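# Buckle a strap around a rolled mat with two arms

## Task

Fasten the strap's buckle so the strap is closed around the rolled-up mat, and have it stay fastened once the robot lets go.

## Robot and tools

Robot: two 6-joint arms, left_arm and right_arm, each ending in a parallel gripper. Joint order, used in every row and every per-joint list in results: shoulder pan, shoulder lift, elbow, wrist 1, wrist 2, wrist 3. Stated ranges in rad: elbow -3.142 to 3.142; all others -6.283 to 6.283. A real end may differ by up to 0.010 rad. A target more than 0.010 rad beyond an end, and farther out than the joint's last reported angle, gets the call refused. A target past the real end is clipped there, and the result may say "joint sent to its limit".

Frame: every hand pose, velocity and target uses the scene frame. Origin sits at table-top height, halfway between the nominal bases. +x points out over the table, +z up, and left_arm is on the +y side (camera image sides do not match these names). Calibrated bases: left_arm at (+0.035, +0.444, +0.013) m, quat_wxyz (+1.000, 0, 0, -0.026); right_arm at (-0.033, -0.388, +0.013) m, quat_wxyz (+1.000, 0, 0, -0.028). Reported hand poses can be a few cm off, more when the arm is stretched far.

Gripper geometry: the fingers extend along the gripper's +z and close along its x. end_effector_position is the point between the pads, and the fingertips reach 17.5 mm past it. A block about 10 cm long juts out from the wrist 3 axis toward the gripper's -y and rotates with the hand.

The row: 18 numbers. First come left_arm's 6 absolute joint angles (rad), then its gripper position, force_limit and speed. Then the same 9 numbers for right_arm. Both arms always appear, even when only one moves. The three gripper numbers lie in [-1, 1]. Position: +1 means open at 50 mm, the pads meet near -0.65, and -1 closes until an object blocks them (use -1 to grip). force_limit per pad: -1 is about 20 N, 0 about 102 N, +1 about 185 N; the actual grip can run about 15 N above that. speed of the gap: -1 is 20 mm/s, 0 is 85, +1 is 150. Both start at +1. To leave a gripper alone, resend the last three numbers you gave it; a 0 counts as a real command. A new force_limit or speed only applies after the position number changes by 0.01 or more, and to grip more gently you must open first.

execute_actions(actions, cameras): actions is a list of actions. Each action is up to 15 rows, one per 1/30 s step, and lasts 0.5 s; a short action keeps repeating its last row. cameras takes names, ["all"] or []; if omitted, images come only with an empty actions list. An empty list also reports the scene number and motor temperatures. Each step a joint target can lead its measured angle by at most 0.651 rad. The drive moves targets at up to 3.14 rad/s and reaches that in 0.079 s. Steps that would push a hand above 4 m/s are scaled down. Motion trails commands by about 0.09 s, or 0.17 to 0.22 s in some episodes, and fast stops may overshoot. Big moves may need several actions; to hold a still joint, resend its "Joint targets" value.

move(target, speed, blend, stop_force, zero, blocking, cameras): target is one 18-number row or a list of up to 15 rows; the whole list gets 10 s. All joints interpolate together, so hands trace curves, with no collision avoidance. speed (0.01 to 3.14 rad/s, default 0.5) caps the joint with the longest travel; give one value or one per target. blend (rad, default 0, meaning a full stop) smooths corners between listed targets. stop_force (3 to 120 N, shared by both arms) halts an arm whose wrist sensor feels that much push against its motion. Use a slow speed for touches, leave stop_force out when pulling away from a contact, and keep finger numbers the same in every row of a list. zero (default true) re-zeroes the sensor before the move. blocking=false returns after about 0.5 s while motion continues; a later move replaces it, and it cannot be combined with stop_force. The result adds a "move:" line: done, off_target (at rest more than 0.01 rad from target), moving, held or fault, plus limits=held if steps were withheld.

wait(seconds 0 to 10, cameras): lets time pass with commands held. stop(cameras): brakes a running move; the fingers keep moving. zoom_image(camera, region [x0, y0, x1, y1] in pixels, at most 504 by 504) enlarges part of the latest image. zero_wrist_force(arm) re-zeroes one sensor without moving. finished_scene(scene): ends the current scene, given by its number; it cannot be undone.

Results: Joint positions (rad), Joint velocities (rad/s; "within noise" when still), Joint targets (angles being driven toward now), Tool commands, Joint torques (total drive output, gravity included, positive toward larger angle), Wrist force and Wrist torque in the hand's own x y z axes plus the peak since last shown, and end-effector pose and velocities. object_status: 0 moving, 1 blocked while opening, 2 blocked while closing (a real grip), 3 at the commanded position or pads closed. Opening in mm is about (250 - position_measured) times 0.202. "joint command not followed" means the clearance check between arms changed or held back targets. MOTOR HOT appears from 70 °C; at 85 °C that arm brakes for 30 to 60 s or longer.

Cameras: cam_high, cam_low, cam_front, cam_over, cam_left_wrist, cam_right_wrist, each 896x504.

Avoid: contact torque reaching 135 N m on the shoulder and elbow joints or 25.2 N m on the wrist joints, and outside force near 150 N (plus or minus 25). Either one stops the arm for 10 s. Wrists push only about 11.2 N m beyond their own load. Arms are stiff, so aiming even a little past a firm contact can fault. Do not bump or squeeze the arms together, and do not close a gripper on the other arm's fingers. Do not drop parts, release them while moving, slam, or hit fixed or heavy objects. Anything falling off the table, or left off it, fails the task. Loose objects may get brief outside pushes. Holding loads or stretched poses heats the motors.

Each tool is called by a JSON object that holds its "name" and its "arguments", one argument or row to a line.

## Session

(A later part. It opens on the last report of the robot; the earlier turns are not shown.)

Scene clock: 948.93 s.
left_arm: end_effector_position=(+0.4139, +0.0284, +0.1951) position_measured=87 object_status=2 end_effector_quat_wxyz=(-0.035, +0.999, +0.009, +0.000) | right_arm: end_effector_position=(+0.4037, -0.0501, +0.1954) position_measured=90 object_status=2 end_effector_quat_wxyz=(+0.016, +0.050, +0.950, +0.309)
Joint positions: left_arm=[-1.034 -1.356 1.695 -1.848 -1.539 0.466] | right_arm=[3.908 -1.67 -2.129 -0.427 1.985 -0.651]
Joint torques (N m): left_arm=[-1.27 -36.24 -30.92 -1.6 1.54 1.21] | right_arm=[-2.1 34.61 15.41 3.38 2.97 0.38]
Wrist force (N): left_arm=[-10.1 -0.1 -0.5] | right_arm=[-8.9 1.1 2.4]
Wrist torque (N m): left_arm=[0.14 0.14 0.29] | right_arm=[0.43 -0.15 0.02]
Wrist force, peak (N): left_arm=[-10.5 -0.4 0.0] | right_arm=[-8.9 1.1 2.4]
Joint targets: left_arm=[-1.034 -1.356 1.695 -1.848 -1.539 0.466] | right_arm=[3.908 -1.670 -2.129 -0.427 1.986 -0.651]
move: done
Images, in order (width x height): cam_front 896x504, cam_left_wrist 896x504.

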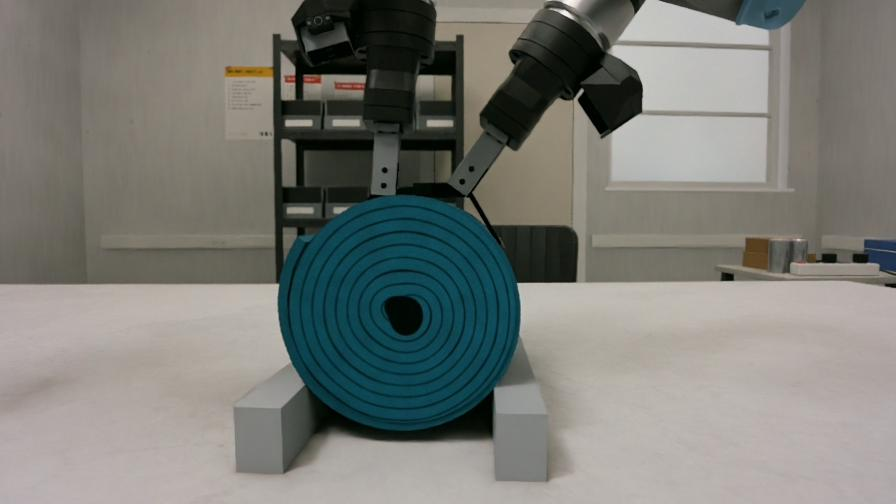

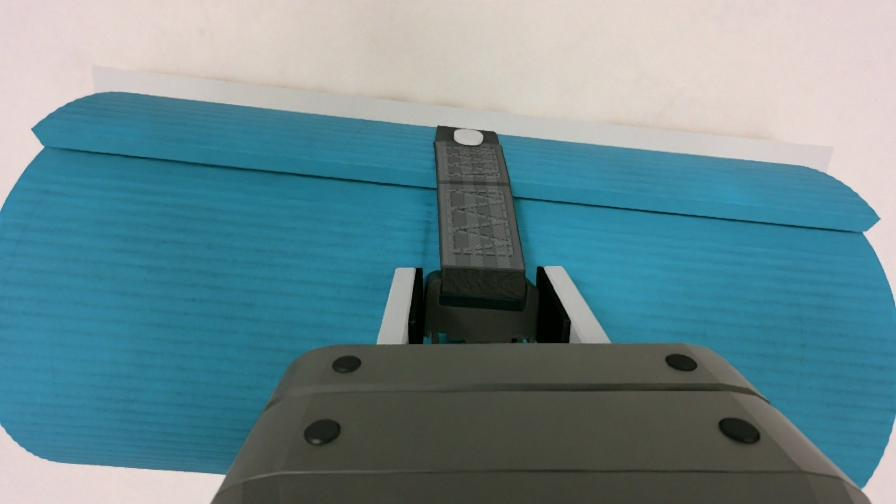

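{"name": "move", "arguments": {
  "target": [-1.0538,-1.3265,1.6528,-1.8342,-1.5407,0.4464,-1,0.0,-0.9,3.9084,-1.67,-2.1289,-0.4271,1.9856,-0.6512,-0.97,0.1,-0.9],
  "speed": 0.03,
  "stop_force": 55,
  "cameras": ["cam_front","cam_left_wrist","cam_high","cam_right_wrist"]
}}

{"name": "zoom_image", "arguments": {
  "camera": "cam_left_wrist",
  "region": [320, 120, 620, 350]
}}

{"name": "zoom_image", "arguments": {
  "camera": "cam_front",
  "region": [370, 160, 460, 210]
}}

Scene clock: 958.63 s.
left_arm: end_effector_position=(+0.4114, +0.0086, +0.1971) position_measured=87 object_status=2 end_effector_quat_wxyz=(-0.035, +0.999, +0.009, +0.000) | right_arm: end_effector_position=(+0.4037, -0.0500, +0.1955) position_measured=90 object_status=2 end_effector_quat_wxyz=(+0.016, +0.050, +0.950, +0.309)
Joint positions: left_arm=[-1.054 -1.326 1.653 -1.834 -1.541 0.446] | right_arm=[3.908 -1.67 -2.129 -0.427 1.986 -0.651]
Joint torques (N m): left_arm=[4.33 -47.33 -28.18 -13.09 0.93 1.94] | right_arm=[17.37 32.28 15.57 3.99 5.52 0.42]
Wrist force (N): left_arm=[-10.4 -26.8 4.5] | right_arm=[-11.9 -17.7 -11.7]
Wrist torque (N m): left_arm=[0.12 0.18 0.40] | right_arm=[0.16 -0.19 0.00]
Wrist force, peak (N): left_arm=[-10.7 -29.0 5.7] | right_arm=[-12.1 -19.2 -13.2]
Joint targets: left_arm=[-1.054 -1.327 1.653 -1.834 -1.541 0.446] | right_arm=[3.908 -1.670 -2.129 -0.427 1.986 -0.651]
move: done
Images, in order (width x height): cam_high 896x504, cam_front 896x504, cam_left_wrist 896x504, cam_right_wrist 896x504.

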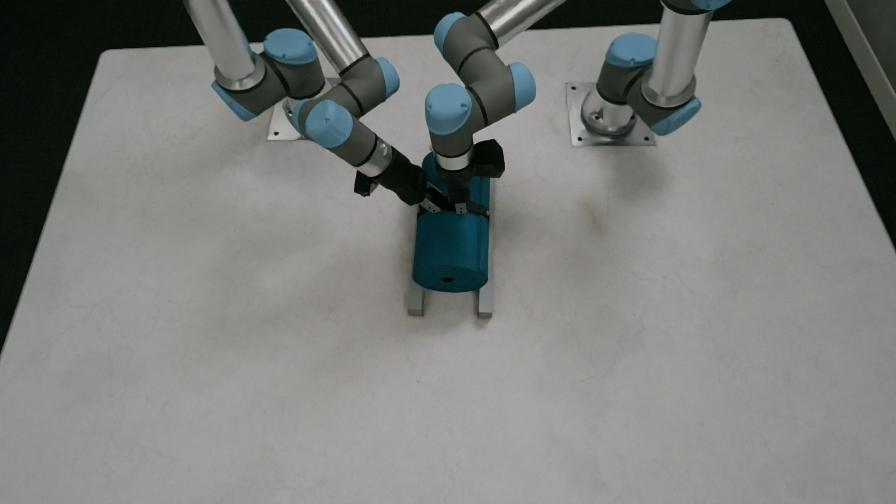

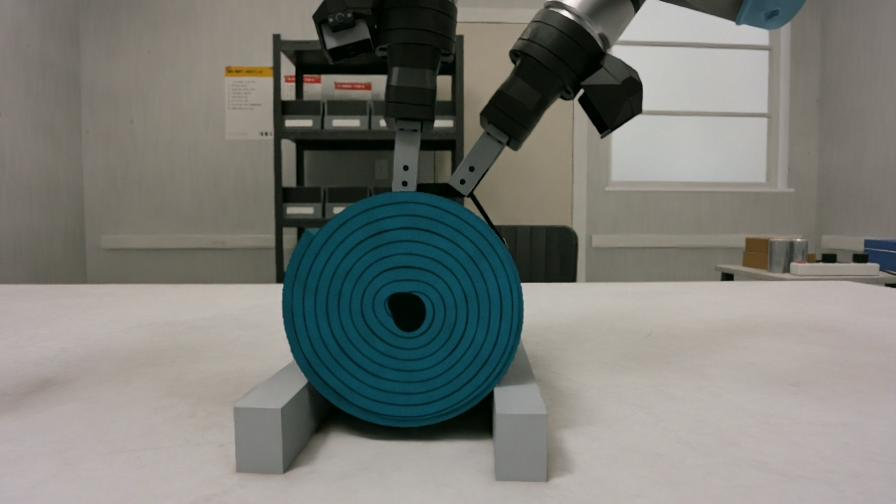

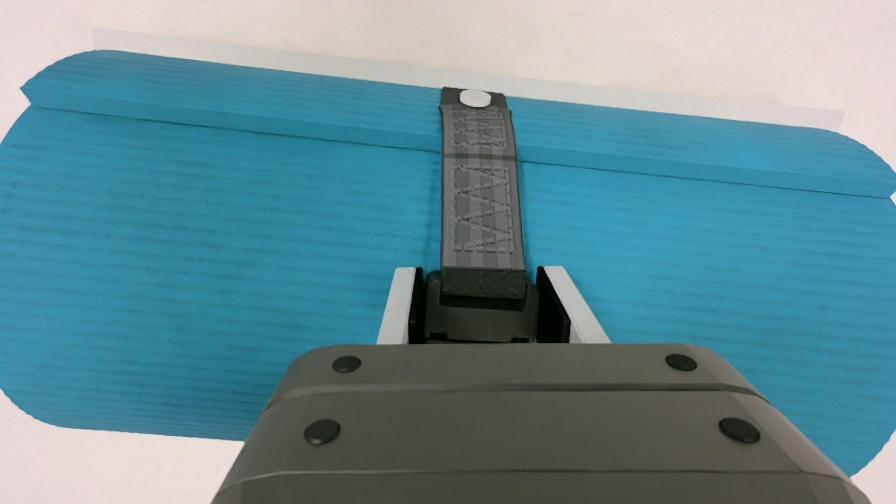

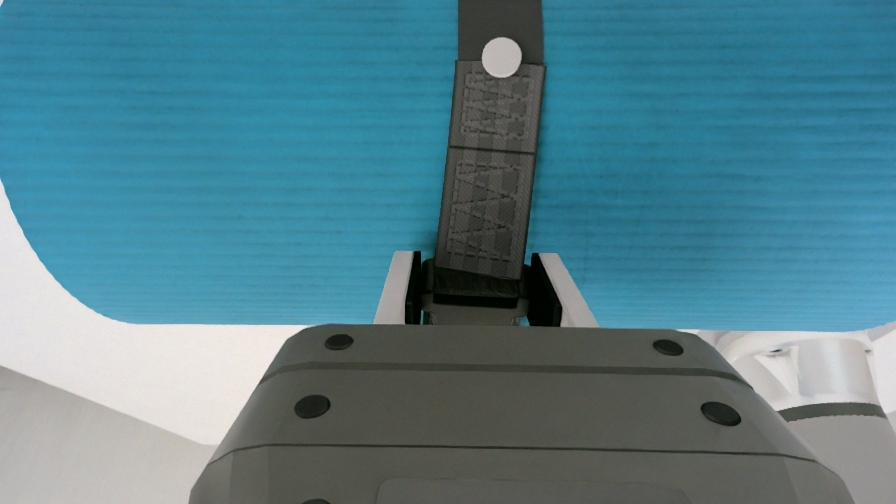

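Scaled by 1.680.

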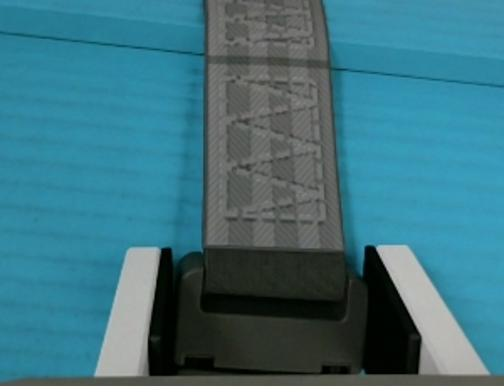

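Scaled by 5.600.

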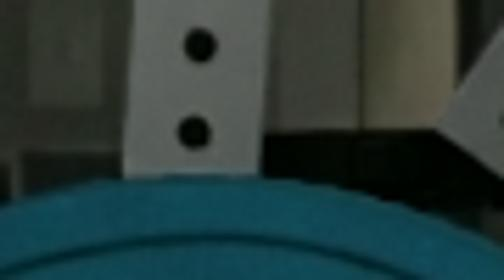

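{"name": "move", "arguments": {
  "target": [-1.0574,-1.3198,1.6443,-1.8322,-1.5409,0.4428,-1,0.0,-0.9,3.9084,-1.67,-2.1289,-0.4271,1.9856,-0.6512,-0.97,0.1,-0.9],
  "speed": 0.02,
  "stop_force": 50,
  "cameras": ["cam_front","cam_left_wrist","cam_right_wrist","cam_high"]
}}

{"name": "zoom_image", "arguments": {
  "camera": "cam_left_wrist",
  "region": [400, 250, 560, 350]
}}

{"name": "zoom_image", "arguments": {
  "camera": "cam_high",
  "region": [430, 185, 490, 220]
}}

{"name": "zoom_image", "arguments": {
  "camera": "cam_front",
  "region": [370, 160, 460, 210]
}}

Scene clock: 965.77 s.
left_arm: end_effector_position=(+0.4101, +0.0067, +0.1963) position_measured=87 object_status=2 end_effector_quat_wxyz=(-0.039, +0.999, +0.009, -0.002) | right_arm: end_effector_position=(+0.4037, -0.0500, +0.1954) position_measured=90 object_status=2 end_effector_quat_wxyz=(+0.016, +0.050, +0.950, +0.309)
Joint positions: left_arm=[-1.057 -1.32 1.644 -1.823 -1.541 0.443] | right_arm=[3.908 -1.67 -2.129 -0.427 1.986 -0.651]
Joint torques (N m): left_arm=[-36.38 -40.44 -34.27 -14.38 -11.27 0.51] | right_arm=[18.55 30.57 42.83 11.79 9.38 0.35]
Wrist force (N): left_arm=[9.8 -61.7 0.2] | right_arm=[1.7 -40.4 -32.2]
Wrist torque (N m): left_arm=[0.35 0.34 0.46] | right_arm=[0.72 0.44 -0.78]
Wrist force, peak (N): left_arm=[9.7 -62.1 0.5] | right_arm=[1.7 -40.8 -32.8]
Joint targets: left_arm=[-1.057 -1.320 1.644 -1.832 -1.541 0.443] | right_arm=[3.908 -1.670 -2.129 -0.427 1.986 -0.651]
move: done
Images, in order (width x height): cam_high 896x504, cam_front 896x504, cam_left_wrist 896x504, cam_right_wrist 896x504.

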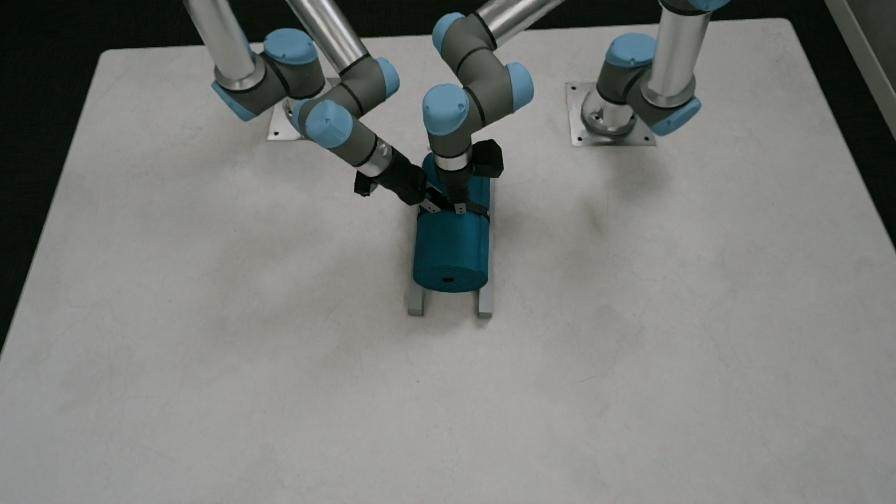

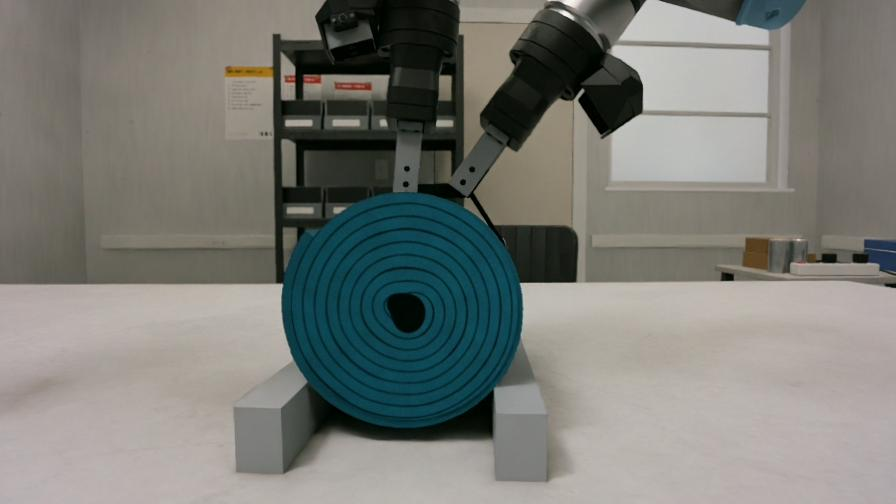

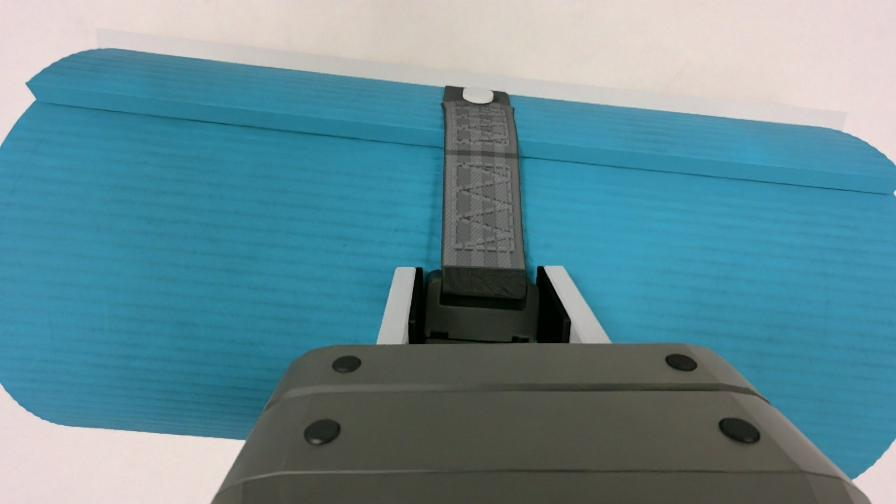

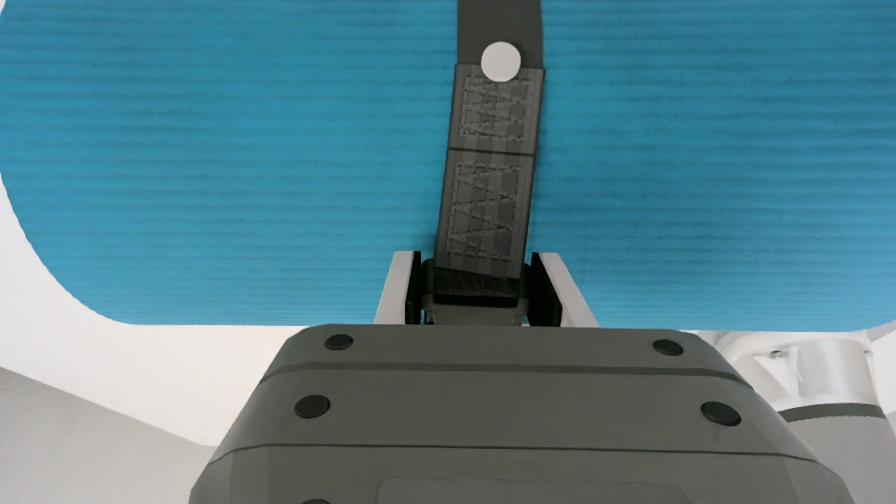

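Scaled by 3.150.

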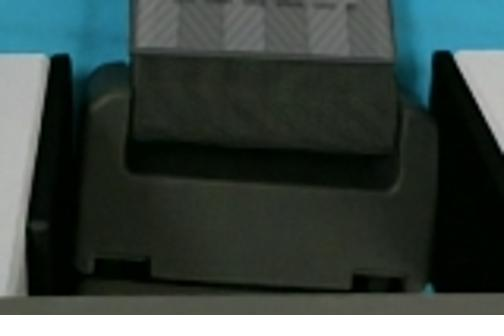

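Scaled by 8.400.

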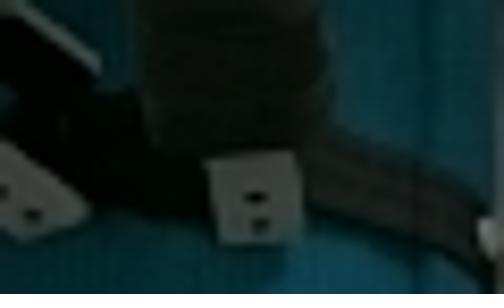

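Scaled by 5.600.

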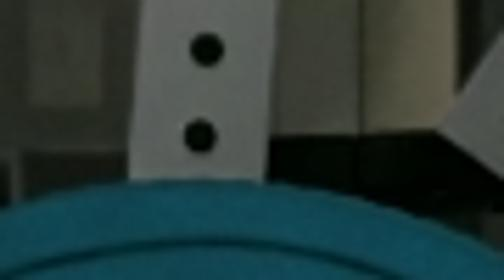

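{"name": "move", "arguments": {
  "target": [-1.0525,-1.329,1.656,-1.8349,-1.5406,0.4477,-1,0.0,-0.9,3.9084,-1.67,-2.1289,-0.4271,1.9856,-0.6512,-0.97,0.1,-0.9],
  "speed": 0.03,
  "cameras": ["cam_left_wrist","cam_right_wrist"]
}}

{"name": "zoom_image", "arguments": {
  "camera": "cam_right_wrist",
  "region": [400, 240, 560, 340]
}}

{"name": "zoom_image", "arguments": {
  "camera": "cam_left_wrist",
  "region": [400, 250, 560, 350]
}}

Scene clock: 970.70 s.
left_arm: end_effector_position=(+0.4114, +0.0099, +0.1972) position_measured=87 object_status=2 end_effector_quat_wxyz=(-0.035, +0.999, +0.009, +0.000) | right_arm: end_effector_position=(+0.4037, -0.0499, +0.1956) position_measured=90 object_status=2 end_effector_quat_wxyz=(+0.016, +0.050, +0.950, +0.309)
Joint positions: left_arm=[-1.053 -1.329 1.656 -1.835 -1.541 0.448] | right_arm=[3.909 -1.67 -2.129 -0.427 1.986 -0.651]
Joint torques (N m): left_arm=[20.96 -38.12 -24.91 -1.01 6.57 1.07] | right_arm=[0.89 28.74 17.26 0 0.18 0.36]
Wrist force (N): left_arm=[-16.9 11.0 1.9] | right_arm=[-13.5 13.8 10.6]
Wrist torque (N m): left_arm=[0.29 0.23 0.63] | right_arm=[0.65 -0.03 -0.14]
Wrist force, peak (N): left_arm=[9.9 -61.9 -0.2] | right_arm=[1.6 -40.5 -32.4]
Joint targets: left_arm=[-1.052 -1.329 1.656 -1.835 -1.541 0.448] | right_arm=[3.908 -1.670 -2.129 -0.427 1.986 -0.651]
move: done
Images, in order (width x height): cam_left_wrist 896x504, cam_right_wrist 896x504.

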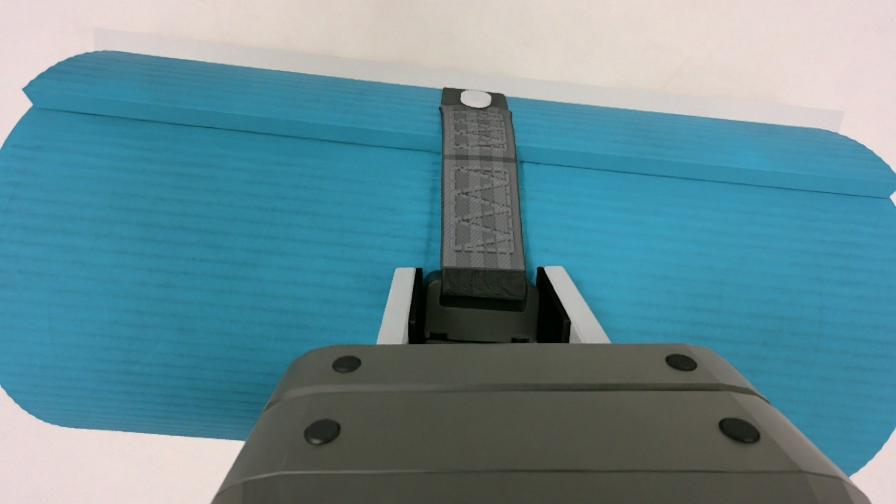

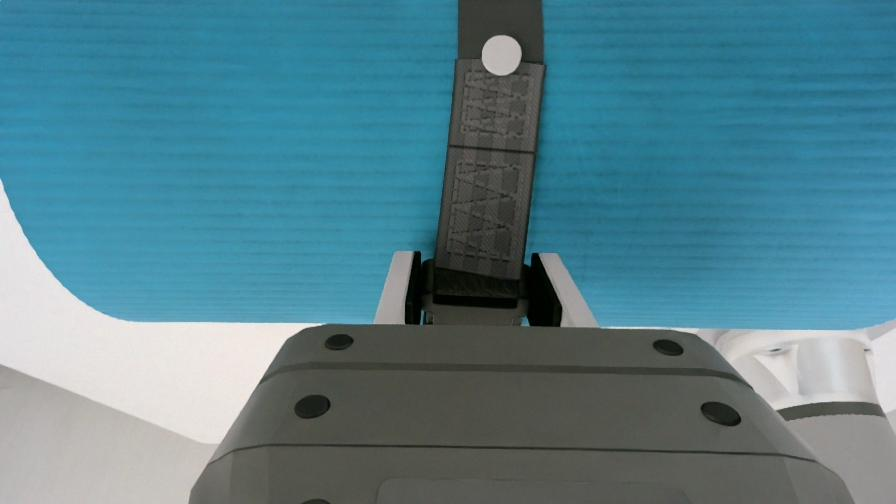

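Scaled by 3.150.

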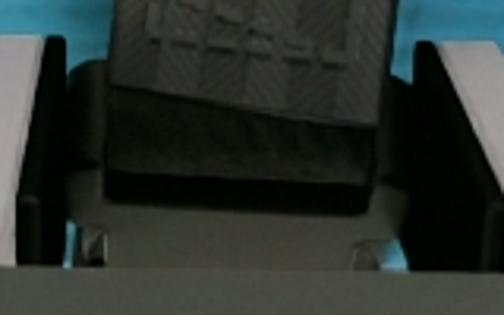

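Scaled by 3.150.

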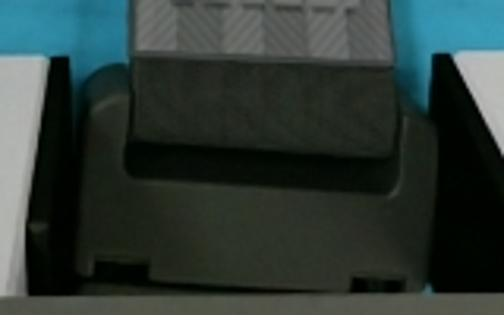

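{"name": "move", "arguments": {
  "target": [
    [-1.0525,-1.329,1.656,-1.8349,-1.5406,0.4477,1,0.0,-0.8,3.9084,-1.67,-2.1289,-0.4271,1.9856,-0.6512,1,0.1,-0.8],
    [-1.0525,-1.3742,1.5453,-1.679,-1.5406,0.4477,1,0.0,-0.8,3.8508,-1.5508,-2.0994,-0.5989,2.0119,-0.7,1,0.1,-0.8]
  ],
  "speed": 0.15,
  "cameras": ["all"]
}}

{"name": "zoom_image", "arguments": {
  "camera": "cam_left_wrist",
  "region": [320, 150, 680, 350]
}}

{"name": "zoom_image", "arguments": {
  "camera": "cam_right_wrist",
  "region": [320, 150, 680, 350]
}}

{"name": "zoom_image", "arguments": {
  "camera": "cam_front",
  "region": [300, 140, 520, 260]
}}

Scene clock: 984.67 s.
left_arm: end_effector_position=(+0.4098, +0.0134, +0.2606) position_measured=3 object_status=3 end_effector_quat_wxyz=(-0.035, +0.999, +0.009, +0.000) | right_arm: end_effector_position=(+0.3999, -0.0851, +0.2443) position_measured=3 object_status=3 end_effector_quat_wxyz=(+0.015, +0.053, +0.949, +0.309)
Joint positions: left_arm=[-1.053 -1.374 1.545 -1.679 -1.541 0.448] | right_arm=[3.851 -1.551 -2.099 -0.599 2.012 -0.7]
Joint torques (N m): left_arm=[-6.69 -27.28 -18.68 -5.24 -0.9 2.23] | right_arm=[6.34 11.17 14.84 5.05 -0.33 1.13]
Wrist force (N): left_arm=[-2.2 0.2 -0.4] | right_arm=[0.7 0.6 -1.0]
Wrist torque (N m): left_arm=[0.05 0.33 -0.04] | right_arm=[0.06 -0.08 -0.15]
Wrist force, peak (N): left_arm=[-18.9 18.6 1.6] | right_arm=[-14.4 20.3 15.3]
Joint targets: left_arm=[-1.052 -1.374 1.545 -1.679 -1.541 0.448] | right_arm=[3.851 -1.551 -2.099 -0.599 2.012 -0.700]
move: done

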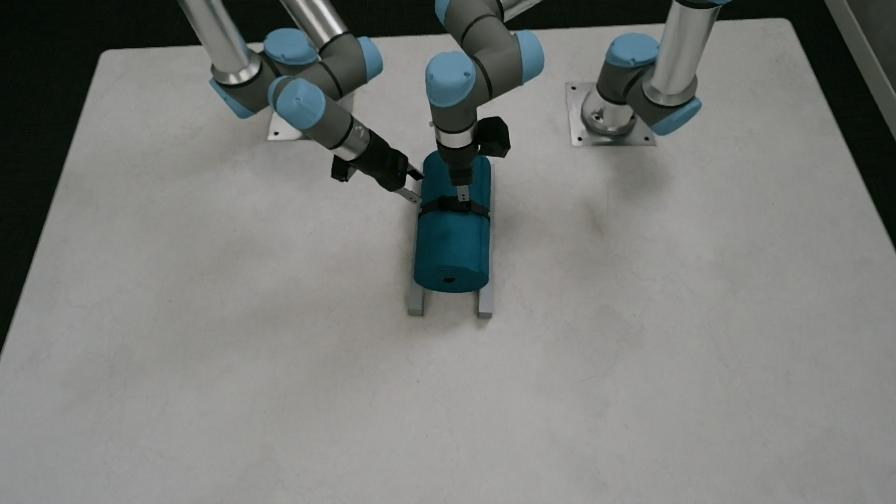

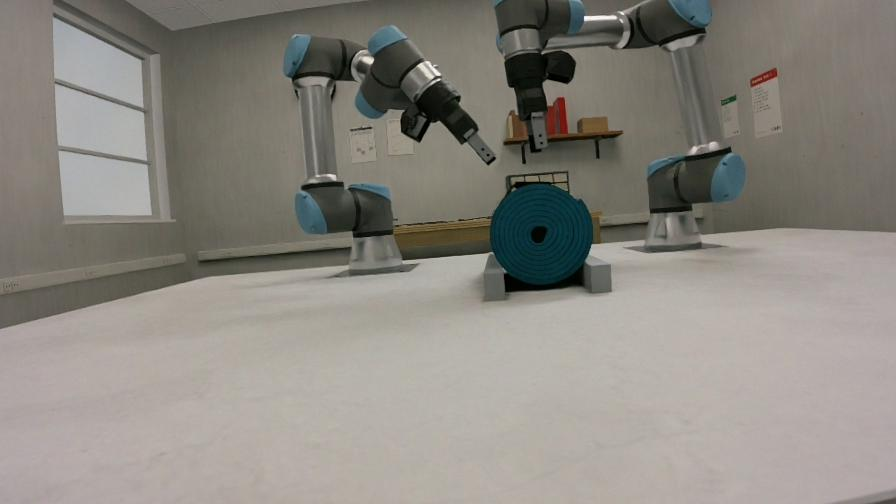

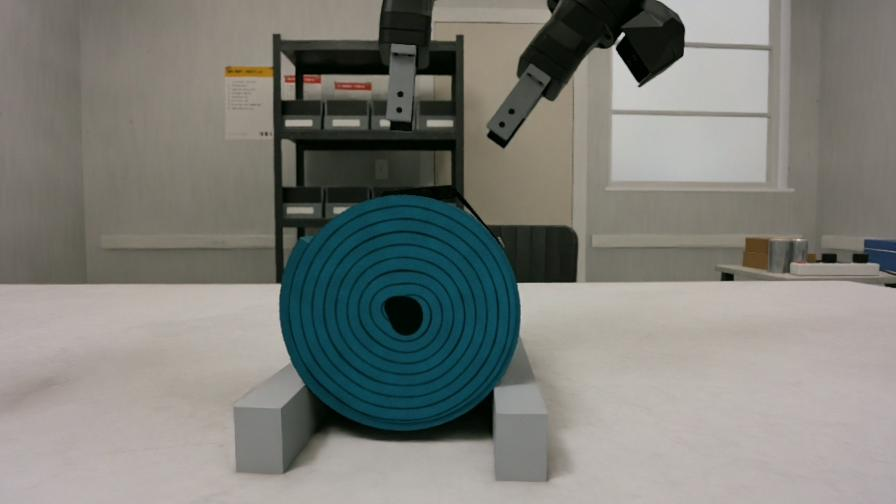

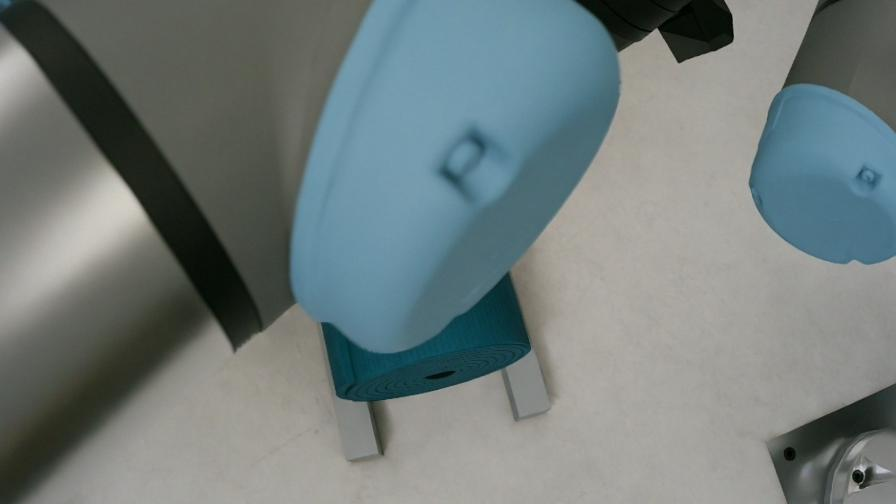

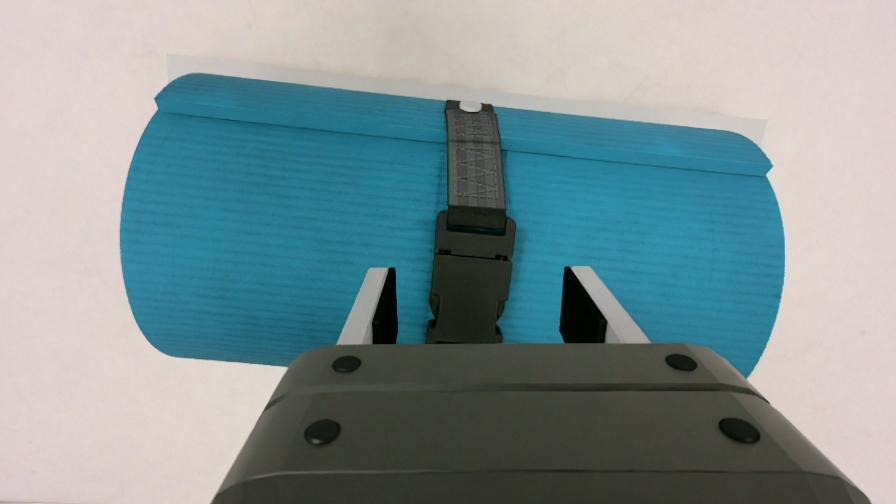

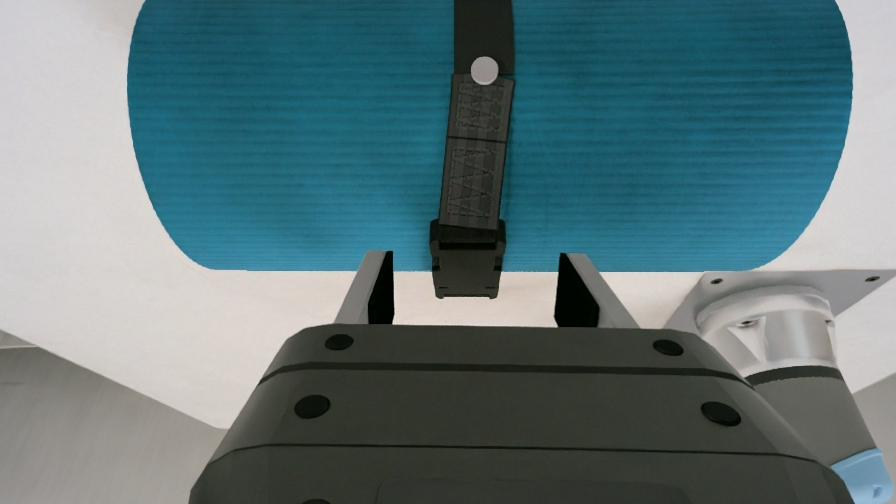

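Scaled by 1.400.

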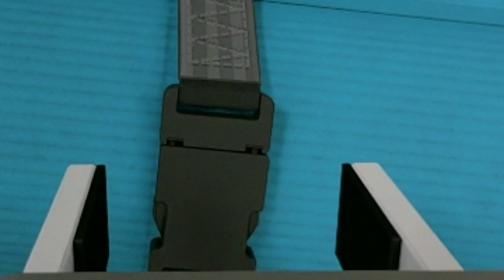

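Scaled by 1.400.

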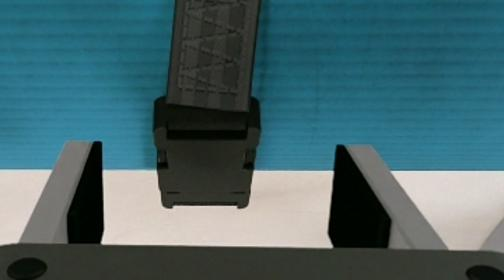

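Scaled by 2.291.

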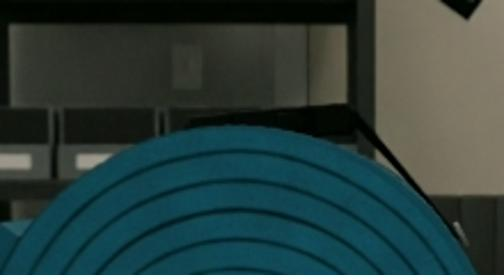

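Buckled fully.

{"name": "finished_scene", "arguments": {
  "scene": 1
}}

The scene is finished: the task was done.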